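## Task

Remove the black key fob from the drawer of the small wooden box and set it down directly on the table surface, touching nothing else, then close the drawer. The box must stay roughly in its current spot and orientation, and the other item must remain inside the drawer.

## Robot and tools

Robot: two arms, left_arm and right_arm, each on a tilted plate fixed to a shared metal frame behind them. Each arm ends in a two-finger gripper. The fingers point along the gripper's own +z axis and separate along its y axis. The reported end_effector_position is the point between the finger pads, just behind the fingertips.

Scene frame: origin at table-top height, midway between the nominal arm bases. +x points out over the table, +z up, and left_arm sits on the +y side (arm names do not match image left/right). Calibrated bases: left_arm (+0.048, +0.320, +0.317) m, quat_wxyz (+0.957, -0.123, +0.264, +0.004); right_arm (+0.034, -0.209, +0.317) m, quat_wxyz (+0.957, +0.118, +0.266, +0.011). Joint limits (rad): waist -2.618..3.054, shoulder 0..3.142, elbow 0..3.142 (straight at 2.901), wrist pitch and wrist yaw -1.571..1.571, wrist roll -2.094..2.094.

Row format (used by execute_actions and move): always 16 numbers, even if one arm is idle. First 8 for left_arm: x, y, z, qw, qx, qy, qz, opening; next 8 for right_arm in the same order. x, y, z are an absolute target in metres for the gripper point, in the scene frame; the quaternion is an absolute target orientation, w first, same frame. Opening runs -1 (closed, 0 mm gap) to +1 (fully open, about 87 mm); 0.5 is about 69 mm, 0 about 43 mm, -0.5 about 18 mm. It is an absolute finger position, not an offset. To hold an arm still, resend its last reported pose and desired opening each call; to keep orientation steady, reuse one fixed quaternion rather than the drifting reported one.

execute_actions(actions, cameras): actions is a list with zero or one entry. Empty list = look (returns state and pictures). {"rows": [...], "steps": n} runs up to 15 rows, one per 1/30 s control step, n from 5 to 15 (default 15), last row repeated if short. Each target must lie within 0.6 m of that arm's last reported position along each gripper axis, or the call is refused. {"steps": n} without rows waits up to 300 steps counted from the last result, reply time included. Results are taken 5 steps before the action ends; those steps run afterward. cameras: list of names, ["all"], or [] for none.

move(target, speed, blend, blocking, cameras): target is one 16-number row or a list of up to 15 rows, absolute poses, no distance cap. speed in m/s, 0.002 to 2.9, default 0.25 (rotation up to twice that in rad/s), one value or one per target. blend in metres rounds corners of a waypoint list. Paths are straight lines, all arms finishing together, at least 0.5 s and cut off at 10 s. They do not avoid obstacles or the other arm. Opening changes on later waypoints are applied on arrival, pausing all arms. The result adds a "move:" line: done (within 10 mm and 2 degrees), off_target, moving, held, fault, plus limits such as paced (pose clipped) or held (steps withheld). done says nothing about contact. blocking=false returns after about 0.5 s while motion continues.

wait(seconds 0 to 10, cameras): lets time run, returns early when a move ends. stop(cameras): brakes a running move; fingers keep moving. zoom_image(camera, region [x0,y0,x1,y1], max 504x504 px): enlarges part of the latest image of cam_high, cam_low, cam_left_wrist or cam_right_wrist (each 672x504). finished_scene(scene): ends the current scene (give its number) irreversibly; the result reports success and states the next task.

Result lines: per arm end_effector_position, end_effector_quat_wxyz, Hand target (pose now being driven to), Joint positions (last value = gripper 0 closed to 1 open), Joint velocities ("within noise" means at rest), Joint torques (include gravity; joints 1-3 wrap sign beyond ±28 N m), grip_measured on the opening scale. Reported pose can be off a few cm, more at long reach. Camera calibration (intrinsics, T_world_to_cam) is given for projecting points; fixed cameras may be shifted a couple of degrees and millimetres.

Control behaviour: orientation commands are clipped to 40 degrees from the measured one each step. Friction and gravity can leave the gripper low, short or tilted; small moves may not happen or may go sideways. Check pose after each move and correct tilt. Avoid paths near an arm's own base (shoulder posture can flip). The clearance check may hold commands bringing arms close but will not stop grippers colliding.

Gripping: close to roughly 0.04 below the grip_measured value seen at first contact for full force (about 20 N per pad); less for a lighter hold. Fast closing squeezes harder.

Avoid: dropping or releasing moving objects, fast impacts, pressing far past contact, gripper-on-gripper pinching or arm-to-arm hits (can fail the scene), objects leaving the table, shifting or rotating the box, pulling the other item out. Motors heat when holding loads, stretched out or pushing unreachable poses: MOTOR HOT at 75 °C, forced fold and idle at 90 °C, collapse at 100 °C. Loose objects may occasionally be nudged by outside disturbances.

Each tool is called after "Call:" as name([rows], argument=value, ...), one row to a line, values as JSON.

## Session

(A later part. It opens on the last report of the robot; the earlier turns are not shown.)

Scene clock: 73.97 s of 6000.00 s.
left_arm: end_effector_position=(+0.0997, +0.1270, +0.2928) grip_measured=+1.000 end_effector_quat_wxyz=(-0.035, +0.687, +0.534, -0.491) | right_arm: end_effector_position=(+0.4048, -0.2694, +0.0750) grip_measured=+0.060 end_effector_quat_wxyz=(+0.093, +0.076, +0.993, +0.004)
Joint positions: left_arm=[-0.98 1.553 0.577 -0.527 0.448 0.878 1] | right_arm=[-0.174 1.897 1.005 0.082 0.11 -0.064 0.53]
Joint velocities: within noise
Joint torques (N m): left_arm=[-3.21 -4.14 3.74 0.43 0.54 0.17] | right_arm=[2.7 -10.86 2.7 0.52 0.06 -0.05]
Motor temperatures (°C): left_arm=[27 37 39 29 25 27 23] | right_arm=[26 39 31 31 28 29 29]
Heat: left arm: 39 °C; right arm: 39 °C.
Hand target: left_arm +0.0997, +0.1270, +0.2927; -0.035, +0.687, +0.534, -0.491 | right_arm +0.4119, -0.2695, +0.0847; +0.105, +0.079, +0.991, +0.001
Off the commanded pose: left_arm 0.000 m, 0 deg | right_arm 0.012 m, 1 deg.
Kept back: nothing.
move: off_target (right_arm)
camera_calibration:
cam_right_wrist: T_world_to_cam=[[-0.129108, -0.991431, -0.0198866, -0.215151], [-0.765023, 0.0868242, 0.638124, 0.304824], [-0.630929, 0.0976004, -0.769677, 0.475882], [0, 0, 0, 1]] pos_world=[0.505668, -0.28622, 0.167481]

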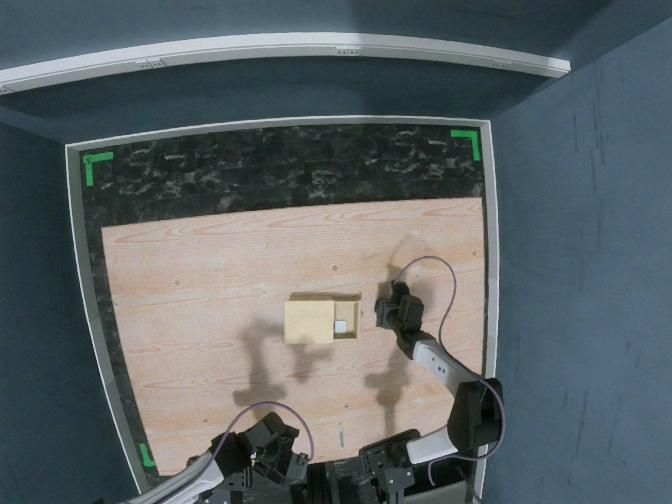

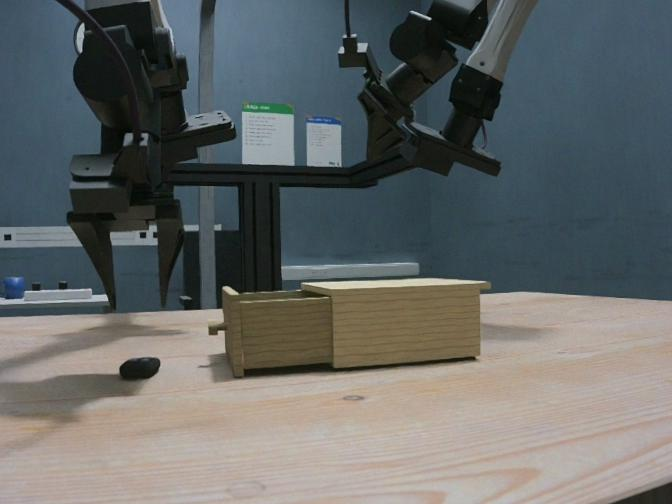

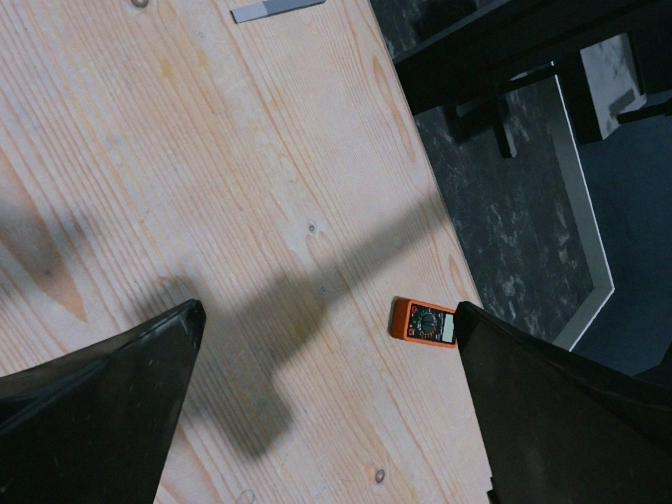

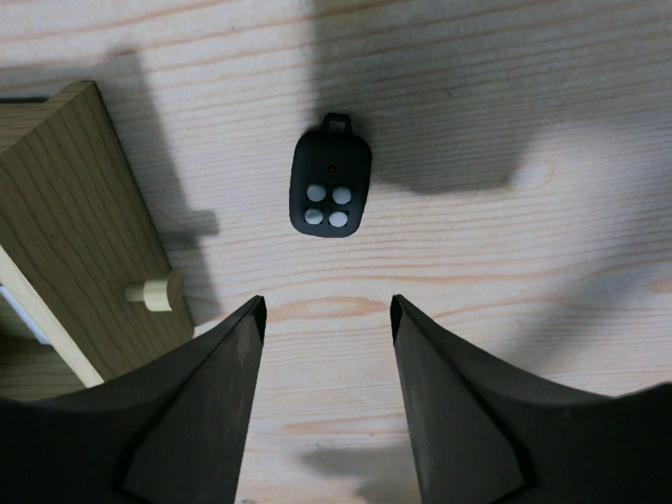

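Call:
move([
  [0.0997, 0.1270, 0.2928, -0.035, 0.687, 0.534, -0.491, 1.0, 0.389, -0.222, 0.065, 0.1112, 0.0877, 0.9861, 0.0869, -1],
  [0.0997, 0.1270, 0.2928, -0.035, 0.687, 0.534, -0.491, 1.0, 0.389, -0.219, 0.028, 0.1112, 0.0877, 0.9861, 0.0869, -1],
  [0.0997, 0.1270, 0.2928, -0.035, 0.687, 0.534, -0.491, 1.0, 0.389, -0.097, 0.028, 0.1112, 0.0877, 0.9861, 0.0869, -1],
], speed=[0.25, 0.2, 0.12], blend=[0.01, 0.005, 0])

Call:
zoom_image(camera="cam_high", region=[260, 260, 400, 360])

Call:
zoom_image(camera="cam_low", region=[180, 220, 520, 400])

Scene clock: 77.07 s of 6000.00 s.
left_arm: end_effector_position=(+0.0997, +0.1270, +0.2928) grip_measured=+1.000 end_effector_quat_wxyz=(-0.035, +0.687, +0.534, -0.491) | right_arm: end_effector_position=(+0.3854, -0.1273, +0.0290) grip_measured=-0.974 end_effector_quat_wxyz=(+0.106, +0.093, +0.989, +0.044)
Joint positions: left_arm=[-0.98 1.553 0.577 -0.527 0.448 0.878 1] | right_arm=[0.137 2.156 0.986 0.345 0.247 0.204 0.013]
Joint velocities: within noise
Joint torques (N m): left_arm=[-3.25 -4.08 3.75 0.42 0.52 0.18] | right_arm=[7.43 -6.08 3.19 0.8 -0.63 0.04]
Motor temperatures (°C): left_arm=[27 37 39 29 25 27 23] | right_arm=[26 39 31 31 28 29 29]
Heat: left arm: 39 °C; right arm: 39 °C.
Hand target: left_arm +0.0997, +0.1270, +0.2927; -0.035, +0.687, +0.534, -0.491 | right_arm +0.3880, -0.0979, +0.0298; +0.110, +0.087, +0.986, +0.086
Off the commanded pose: left_arm 0.000 m, 0 deg | right_arm 0.031 m, 5 deg.
Kept back: nothing.
move: off_target (right_arm)
camera_calibration:
cam_right_wrist: T_world_to_cam=[[-0.154687, -0.98247, -0.104041, -0.0641704], [-0.782696, 0.057605, 0.619733, 0.310785], [-0.602876, 0.177297, -0.777886, 0.413969], [0, 0, 0, 1]] pos_world=[0.482895, -0.154344, 0.122741]

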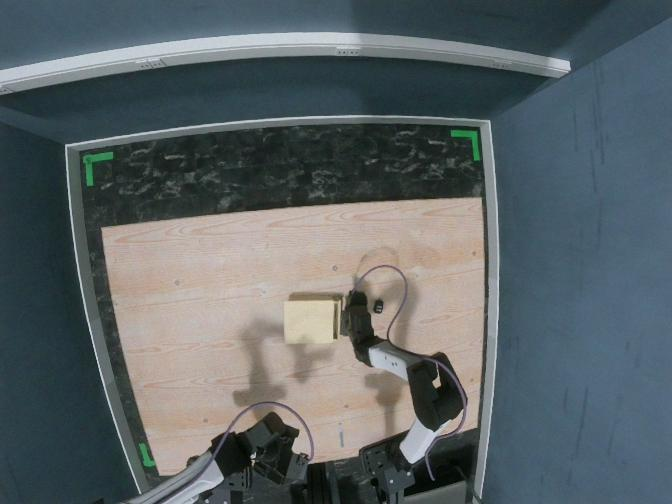

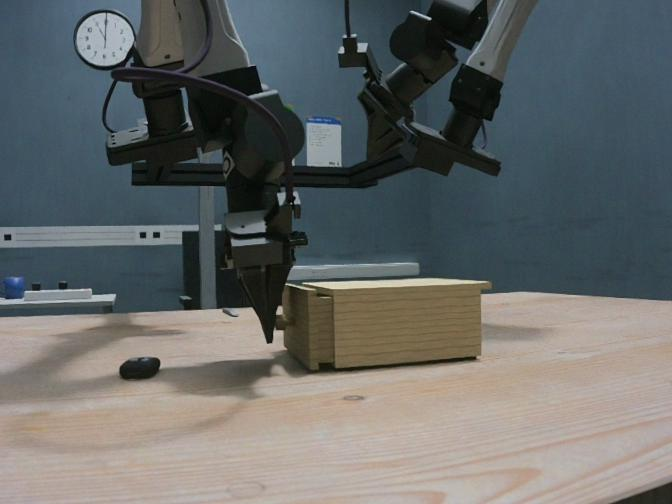

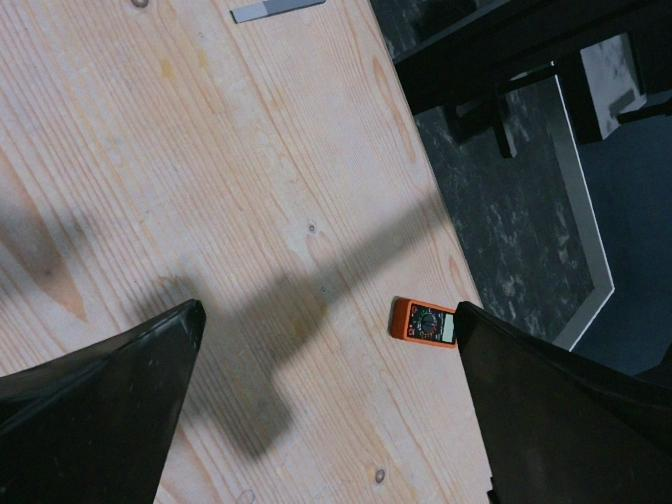

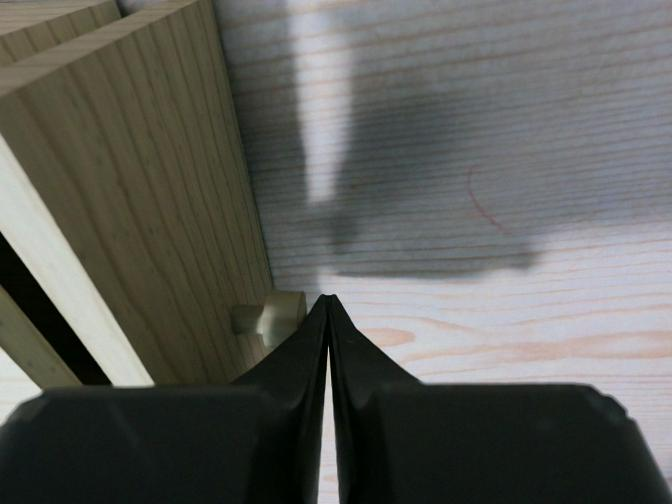

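Scaled by 3.600 from the camera's 672x504 image, which has a finer 960x720 frame.

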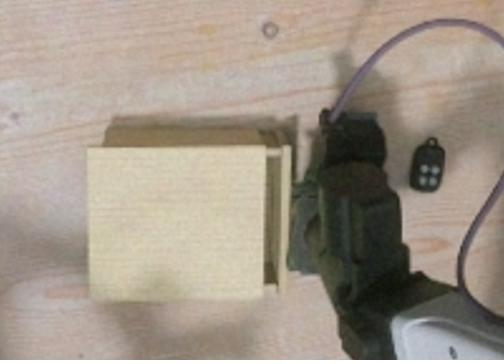

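Scaled by 1.482 from the camera's 672x504 image, which has a finer 960x720 frame.

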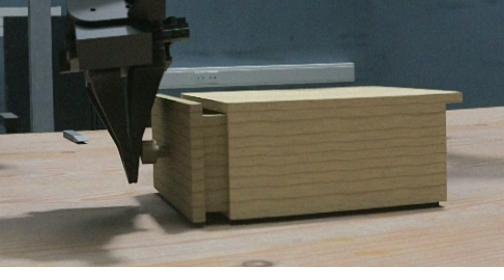

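Call:
move(target=[0.0997, 0.1270, 0.2928, -0.035, 0.687, 0.534, -0.491, 1.0, 0.389, -0.072, 0.028, 0.1112, 0.0877, 0.9861, 0.0869, -1], speed=0.12, cameras=["cam_high", "cam_low"])

Scene clock: 78.90 s of 6000.00 s.
left_arm: end_effector_position=(+0.0997, +0.1270, +0.2928) grip_measured=+1.000 end_effector_quat_wxyz=(-0.035, +0.687, +0.534, -0.491) | right_arm: end_effector_position=(+0.3871, -0.1015, +0.0280) grip_measured=-0.974 end_effector_quat_wxyz=(+0.109, +0.094, +0.988, +0.047)
Joint positions: left_arm=[-0.98 1.553 0.577 -0.527 0.448 0.878 1] | right_arm=[0.199 2.192 1.018 0.345 0.284 0.251 0.013]
Joint velocities: within noise
Joint torques (N m): left_arm=[-3.22 -4.1 3.77 0.42 0.53 0.18] | right_arm=[7.84 -6.11 3.6 0.72 -0.58 0.05]
Motor temperatures (°C): left_arm=[27 37 39 29 25 27 23] | right_arm=[26 39 31 31 28 29 29]
Heat: left arm: 39 °C; right arm: 39 °C.
Hand target: left_arm +0.0997, +0.1270, +0.2927; -0.035, +0.687, +0.534, -0.491 | right_arm +0.3879, -0.0730, +0.0295; +0.110, +0.088, +0.986, +0.086
Off the commanded pose: left_arm 0.000 m, 0 deg | right_arm 0.030 m, 5 deg.
Kept back: nothing.
move: off_target (right_arm)
Images, in order (width x height): cam_high 672x504, cam_low 672x504.

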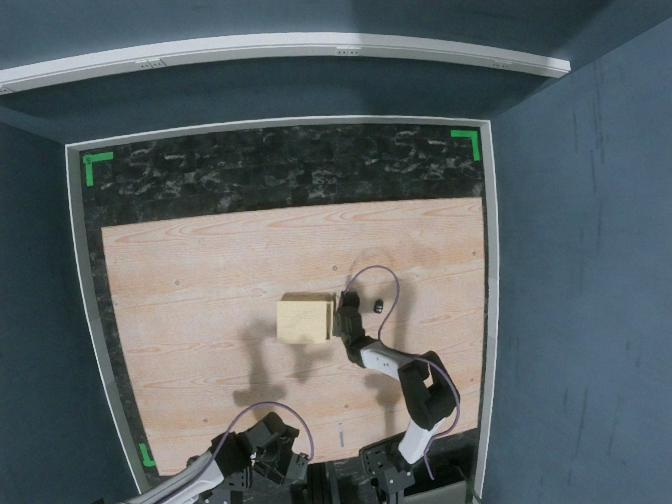

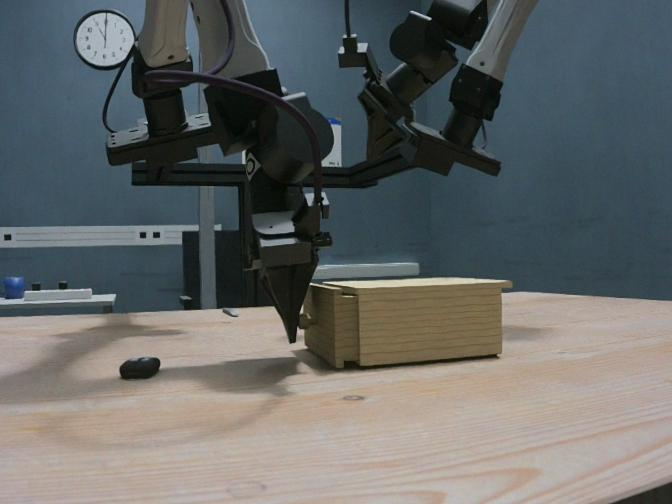

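Call:
zoom_image(camera="cam_low", region=[280, 260, 520, 400])

Call:
zoom_image(camera="cam_high", region=[250, 270, 400, 370])

Scaled by 2.100 from the camera's 672x504 image, which has a finer 960x720 frame.

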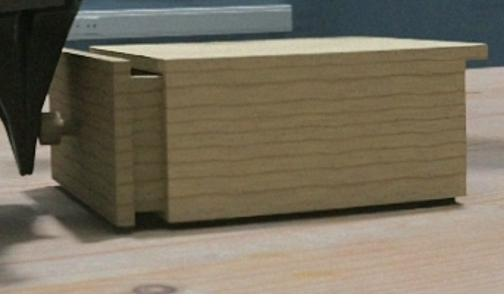

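Scaled by 3.360 from the camera's 672x504 image, which has a finer 960x720 frame.

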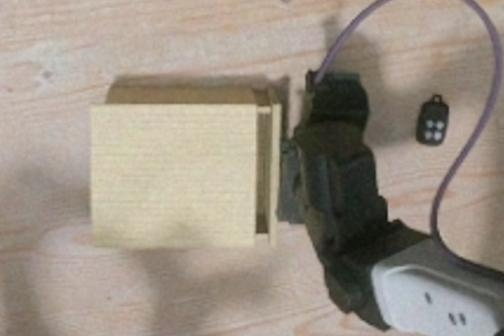

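Call:
execute_actions(actions=[], cameras=["cam_right_wrist", "cam_high", "cam_low"])

Call:
zoom_image(camera="cam_high", region=[310, 280, 360, 350])

Scene clock: 80.13 s of 6000.00 s.
left_arm: end_effector_position=(+0.0997, +0.1270, +0.2928) grip_measured=+1.000 end_effector_quat_wxyz=(-0.035, +0.687, +0.534, -0.491) | right_arm: end_effector_position=(+0.3871, -0.1015, +0.0280) grip_measured=-0.974 end_effector_quat_wxyz=(+0.109, +0.095, +0.988, +0.047)
Joint positions: left_arm=[-0.98 1.553 0.577 -0.527 0.448 0.878 1] | right_arm=[0.199 2.192 1.018 0.345 0.284 0.254 0.013]
Joint velocities: within noise
Joint torques (N m): left_arm=[-3.22 -4.07 3.75 0.42 0.54 0.17] | right_arm=[7.9 -6.15 3.79 0.72 -0.54 0.06]
Motor temperatures (°C): left_arm=[27 37 39 29 25 27 23] | right_arm=[26 39 31 31 28 29 29]
Heat: left arm: 39 °C; right arm: 39 °C.
Hand target: left_arm +0.0997, +0.1270, +0.2927; -0.035, +0.687, +0.534, -0.491 | right_arm +0.3880, -0.0730, +0.0295; +0.110, +0.087, +0.986, +0.086
Off the commanded pose: left_arm 0.000 m, 0 deg | right_arm 0.030 m, 5 deg.
Steps of this call (1-37: nothing new was sent). Readings (end_effector_position of left_arm | right_arm):
1: (+0.0997, +0.1270, +0.2928) | (+0.3871, -0.1015, +0.0280)
2: (+0.0997, +0.1270, +0.2928) | (+0.3871, -0.1015, +0.0280)
4: (+0.0997, +0.1270, +0.2928) | (+0.3871, -0.1015, +0.0280)
8: (+0.0997, +0.1270, +0.2928) | (+0.3871, -0.1015, +0.0280)
37: the state above
camera_calibration:
cam_right_wrist: T_world_to_cam=[[-0.15739, -0.981284, -0.110948, -0.0372919], [-0.787108, 0.0568021, 0.614194, 0.312958], [-0.596397, 0.183996, -0.781317, 0.407878], [0, 0, 0, 1]] pos_world=[0.48372, -0.129419, 0.122328]
Images, in order (width x height): cam_high 672x504, cam_low 672x504, cam_right_wrist 672x504.

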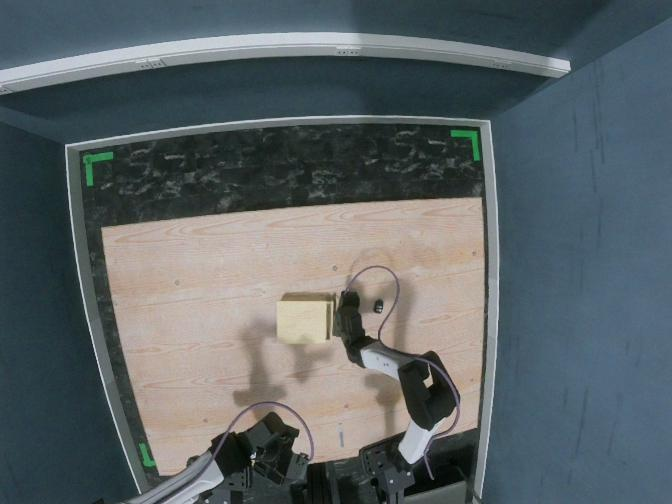

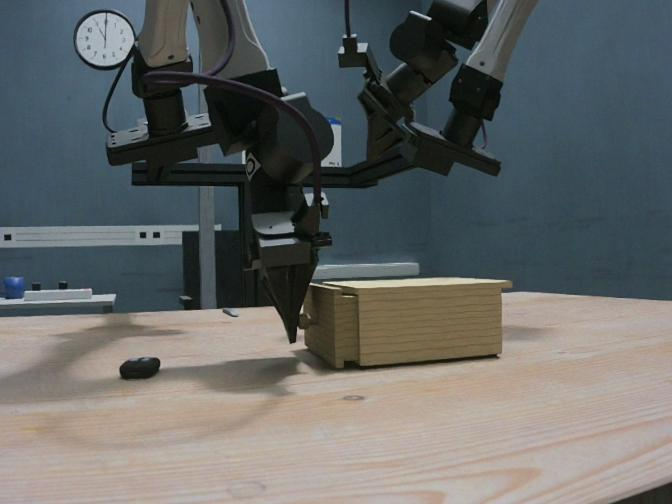

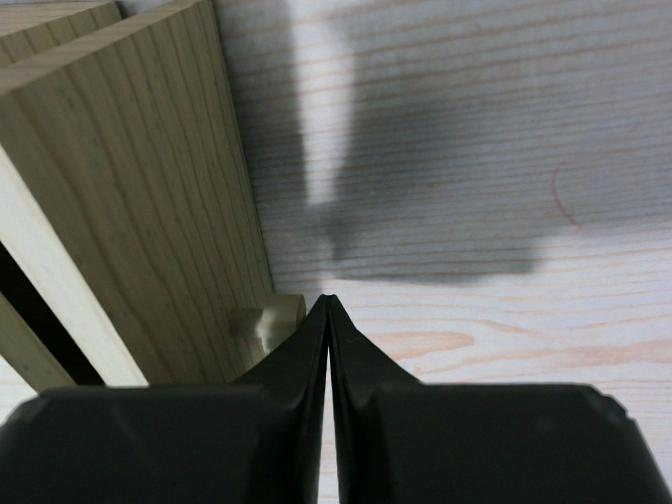

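Scaled by 7.200 from the camera's 672x504 image, which has a finer 960x720 frame.

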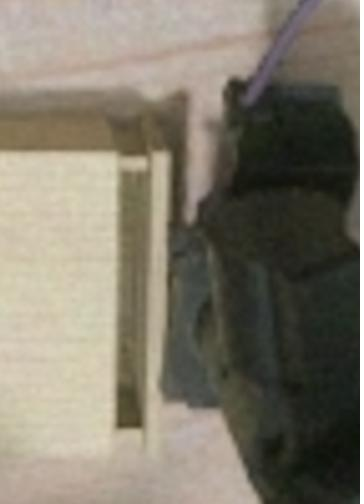

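Call:
move([
  [0.36, 0.21, 0.16, 0.1112, -0.0877, 0.9861, -0.0869, -1, 0.389, -0.072, 0.028, 0.1112, 0.0877, 0.9861, 0.0869, -1],
  [0.39, 0.17, 0.04, 0.1112, -0.0877, 0.9861, -0.0869, -1, 0.389, -0.072, 0.028, 0.1112, 0.0877, 0.9861, 0.0869, -1],
  [0.39, 0.12, 0.035, 0.1112, -0.0877, 0.9861, -0.0869, -1, 0.389, -0.072, 0.028, 0.1112, 0.0877, 0.9861, 0.0869, -1],
], speed=[0.5, 0.35, 0.12], blend=[0.04, 0.02, 0], cameras=["cam_high", "cam_low", "cam_left_wrist"])

Scene clock: 84.67 s of 6000.00 s.
left_arm: end_effector_position=(+0.3921, +0.1227, +0.0392) grip_measured=-0.993 end_effector_quat_wxyz=(+0.113, -0.084, +0.986, -0.092) | right_arm: end_effector_position=(+0.3871, -0.1015, +0.0280) grip_measured=-0.974 end_effector_quat_wxyz=(+0.109, +0.095, +0.988, +0.047)
Joint positions: left_arm=[-0.419 2.289 1.098 0.334 -0.335 -0.377 0.003] | right_arm=[0.199 2.192 1.018 0.345 0.284 0.254 0.013]
Joint velocities: within noise
Joint torques (N m): left_arm=[-5.6 -7.66 3.23 1.11 -0.11 0.04] | right_arm=[7.91 -6.13 3.63 0.72 -0.58 0.03]
Motor temperatures (°C): left_arm=[27 38 39 29 25 27 23] | right_arm=[27 38 31 31 28 29 29]
Heat: left arm: 39 °C; right arm: 38 °C.
Hand target: left_arm +0.3898, +0.1201, +0.0350; +0.111, -0.088, +0.986, -0.087 | right_arm +0.3880, -0.0730, +0.0295; +0.111, +0.087, +0.986, +0.086
Off the commanded pose: left_arm 0.005 m, 1 deg | right_arm 0.030 m, 5 deg.
Kept back: nothing.
move: off_target (right_arm)
camera_calibration:
cam_left_wrist: T_world_to_cam=[[0.146067, -0.971382, 0.1873, 0.0526123], [-0.811857, -0.00951631, 0.583778, 0.321256], [-0.565289, -0.237332, -0.790014, 0.422607], [0, 0, 0, 1]] pos_world=[0.492024, 0.154462, 0.136469]
Images, in order (width x height): cam_high 672x504, cam_low 672x504, cam_left_wrist 672x504.

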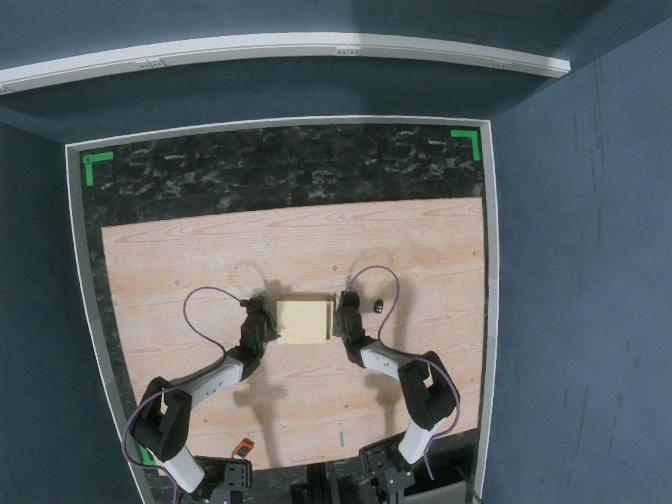

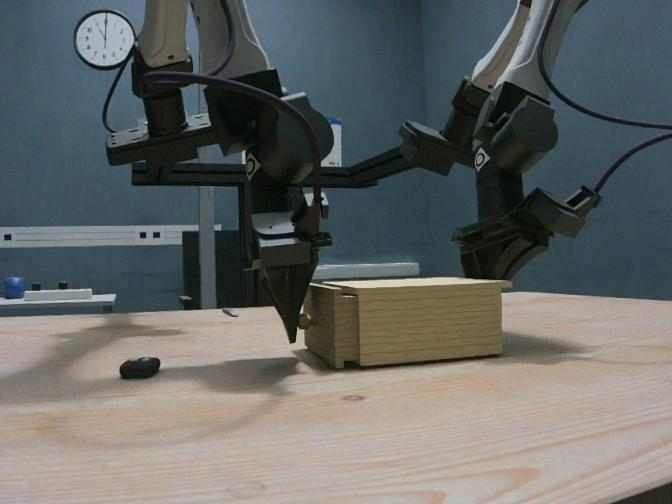

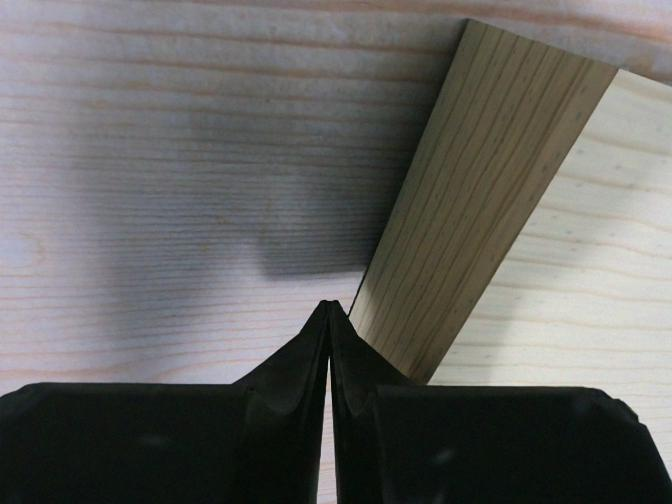

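Call:
move(target=[0.39, 0.080, 0.033, 0.1112, -0.0877, 0.9861, -0.0869, -1, 0.389, -0.048, 0.028, 0.1112, 0.0877, 0.9861, 0.0869, -1], speed=0.12, cameras=["cam_high", "cam_low", "cam_left_wrist", "cam_right_wrist"])

Call:
zoom_image(camera="cam_low", region=[280, 260, 520, 400])

Call:
zoom_image(camera="cam_high", region=[250, 270, 400, 370])

Scene clock: 85.87 s of 6000.00 s.
left_arm: end_effector_position=(+0.3959, +0.1280, +0.0350) grip_measured=-0.993 end_effector_quat_wxyz=(+0.116, -0.082, +0.990, -0.018) | right_arm: end_effector_position=(+0.3890, -0.0858, +0.0274) grip_measured=-0.974 end_effector_quat_wxyz=(+0.113, +0.097, +0.988, +0.033)
Joint positions: left_arm=[-0.46 2.331 1.184 0.233 -0.502 -0.406 0.003] | right_arm=[0.25 2.222 1.055 0.327 0.347 0.293 0.013]
Joint velocities: within noise
Joint torques (N m): left_arm=[-9.69 -6.46 4.16 1.46 0.91 -0.4] | right_arm=[8.9 -6.11 3.85 0.7 -0.8 0.04]
Motor temperatures (°C): left_arm=[27 38 38 30 25 27 23] | right_arm=[27 38 31 31 28 29 29]
Heat: left arm: 38 °C; right arm: 38 °C.
Hand target: left_arm +0.3879, +0.0832, +0.0373; +0.109, -0.086, +0.987, -0.085 | right_arm +0.3876, -0.0495, +0.0304; +0.110, +0.087, +0.986, +0.086
Off the commanded pose: left_arm 0.048 m, 8 deg | right_arm 0.038 m, 6 deg.
Kept back: nothing.
move: off_target (left_arm, right_arm)
camera_calibration:
cam_left_wrist: T_world_to_cam=[[0.157597, -0.986623, 0.0416975, 0.0604213], [-0.807796, -0.104515, 0.580122, 0.337568], [-0.568004, -0.125109, -0.813461, 0.410351], [0, 0, 0, 1]] pos_world=[0.496245, 0.146232, 0.135455]
cam_right_wrist: T_world_to_cam=[[-0.164615, -0.982765, -0.0841172, -0.0197459], [-0.788686, 0.0799311, 0.609579, 0.3166], [-0.592349, 0.166688, -0.78825, 0.402799], [0, 0, 0, 1]] pos_world=[0.485045, -0.111853, 0.122853]

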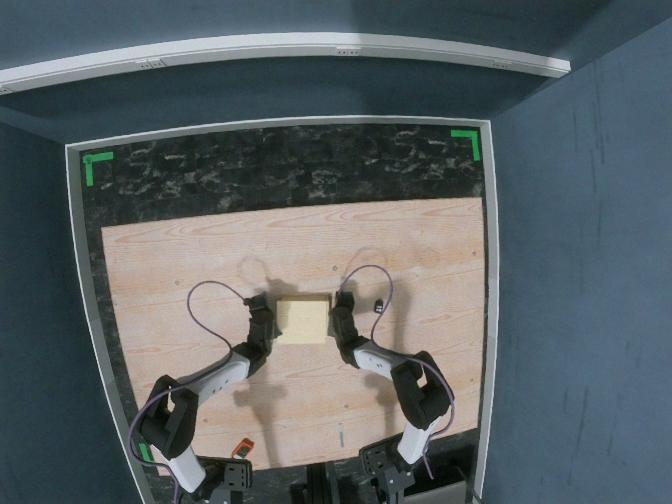

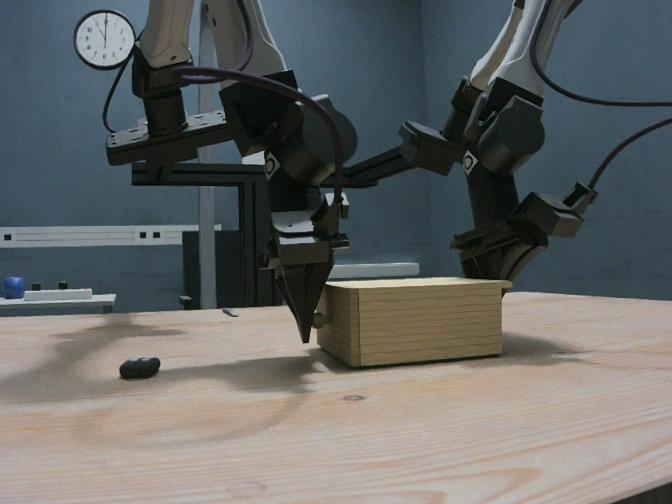

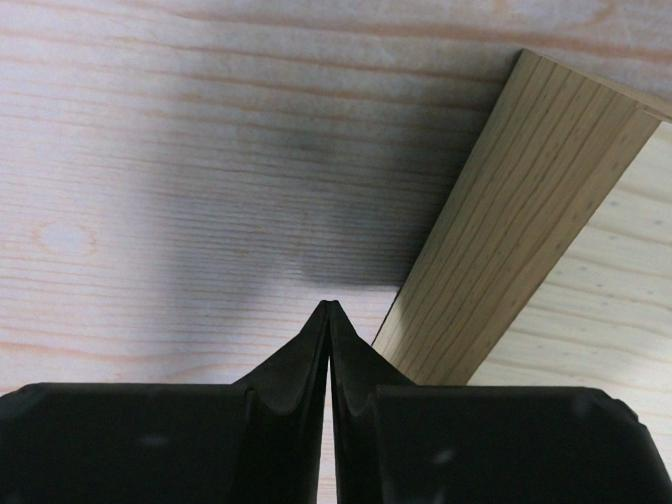

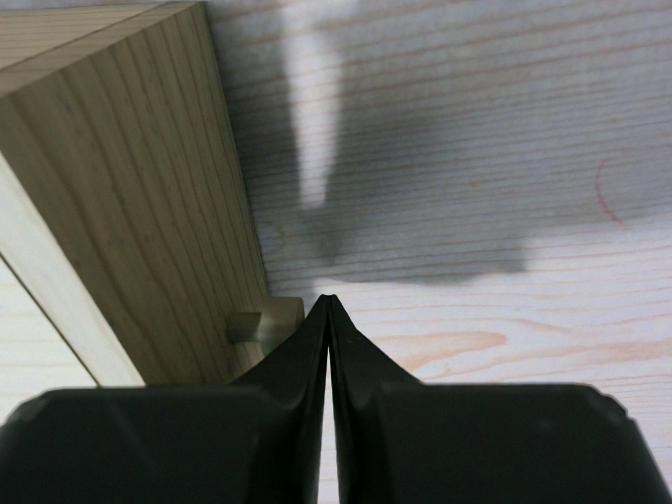

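Scaled by 2.100 from the camera's 672x504 image, which has a finer 960x720 frame.

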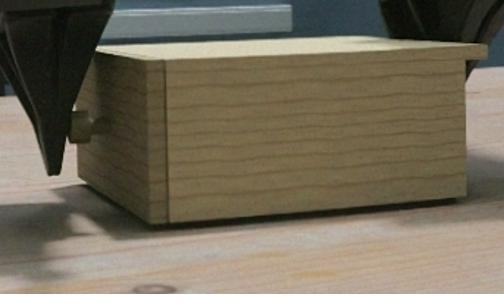

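Scaled by 3.360 from the camera's 672x504 image, which has a finer 960x720 frame.

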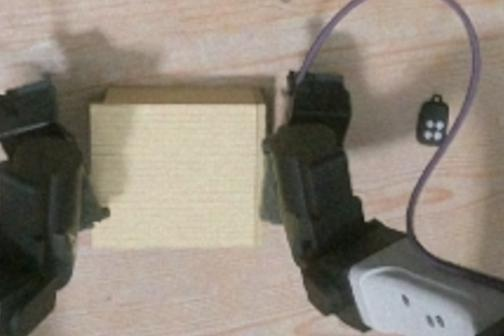

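Call:
move([
  [0.39, 0.086, 0.034, 0.1112, -0.0877, 0.9861, -0.0869, -1, 0.389, -0.100, 0.029, 0.1112, 0.0877, 0.9861, 0.0869, -1],
  [0.39, 0.165, 0.04, 0.1112, -0.0877, 0.9861, -0.0869, -1, 0.385, -0.15, 0.035, 0.1112, 0.0877, 0.9861, 0.0869, -1],
  [0.36, 0.20, 0.12, 0.1112, -0.0877, 0.9861, -0.0869, -1, 0.36, -0.165, 0.12, 0.1112, 0.0877, 0.9861, 0.0869, -1],
], speed=[0.12, 0.2, 0.3], blend=[0, 0.015, 0], cameras=["cam_high", "cam_low"])

Call:
zoom_image(camera="cam_low", region=[280, 260, 520, 400])

Call:
zoom_image(camera="cam_high", region=[250, 270, 400, 370])

Scene clock: 88.77 s of 6000.00 s.
left_arm: end_effector_position=(+0.3613, +0.2030, +0.1160) grip_measured=-0.993 end_effector_quat_wxyz=(+0.112, -0.094, +0.986, -0.080) | right_arm: end_effector_position=(+0.3551, -0.1691, +0.1120) grip_measured=-0.974 end_effector_quat_wxyz=(+0.101, +0.093, +0.987, +0.080)
Joint positions: left_arm=[-0.336 1.847 0.728 0.276 -0.306 -0.331 0.003] | right_arm=[0.051 1.738 0.71 0.211 0.116 0.149 0.013]
Joint velocities: within noise
Joint torques (N m): left_arm=[-3.96 -8.75 1.92 0.99 0.14 0.23] | right_arm=[3.67 -8.96 2.25 0.48 -0.15 -0.21]
Motor temperatures (°C): left_arm=[27 39 38 30 25 27 23] | right_arm=[27 38 31 30 28 29 29]
Heat: left arm: 39 °C; right arm: 38 °C.
Hand target: left_arm +0.3601, +0.2000, +0.1200; +0.111, -0.088, +0.986, -0.087 | right_arm +0.3600, -0.1650, +0.1197; +0.111, +0.088, +0.986, +0.087
Off the commanded pose: left_arm 0.005 m, 1 deg | right_arm 0.010 m, 2 deg.
Kept back: nothing.
move: done
Images, in order (width x height): cam_high 672x504, cam_low 672x504.

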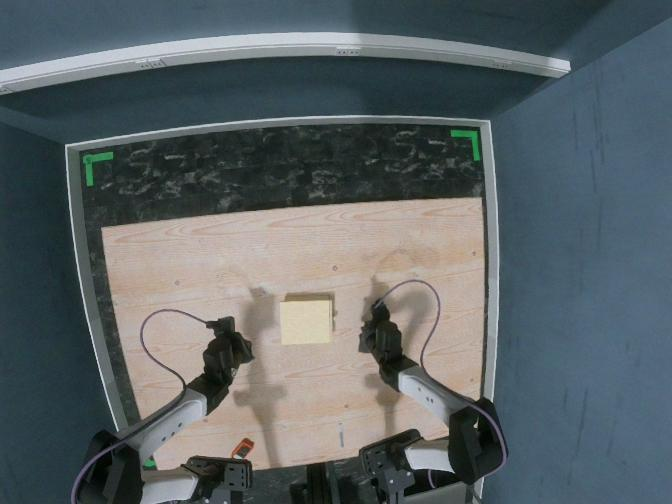

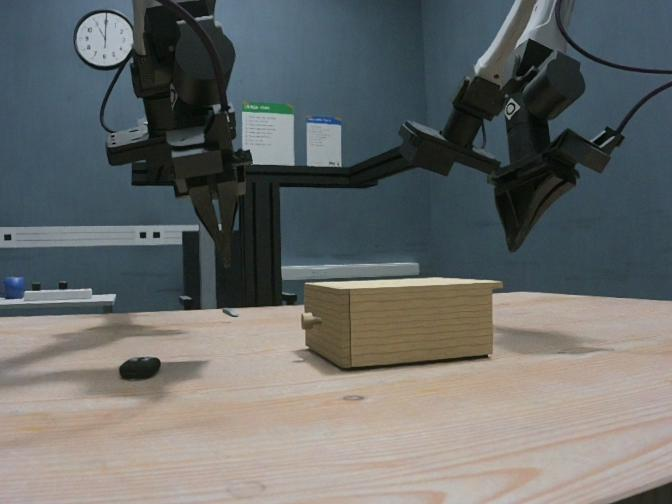

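Scaled by 2.100 from the camera's 672x504 image, which has a finer 960x720 frame.

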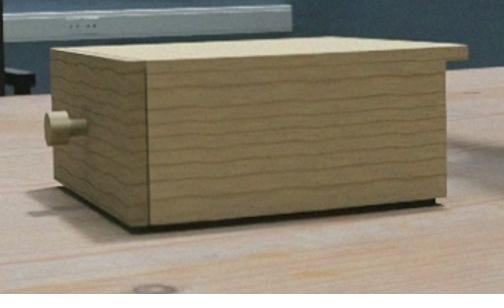

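Scaled by 3.360 from the camera's 672x504 image, which has a finer 960x720 frame.

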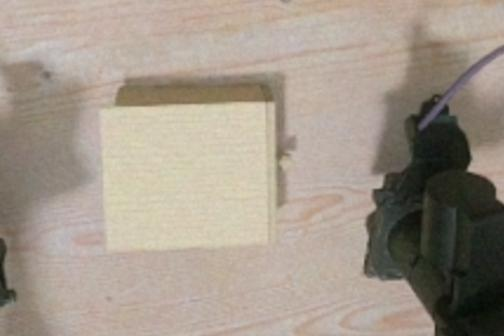

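Call:
finished_scene(scene=1)

The scene is finished: the task was done.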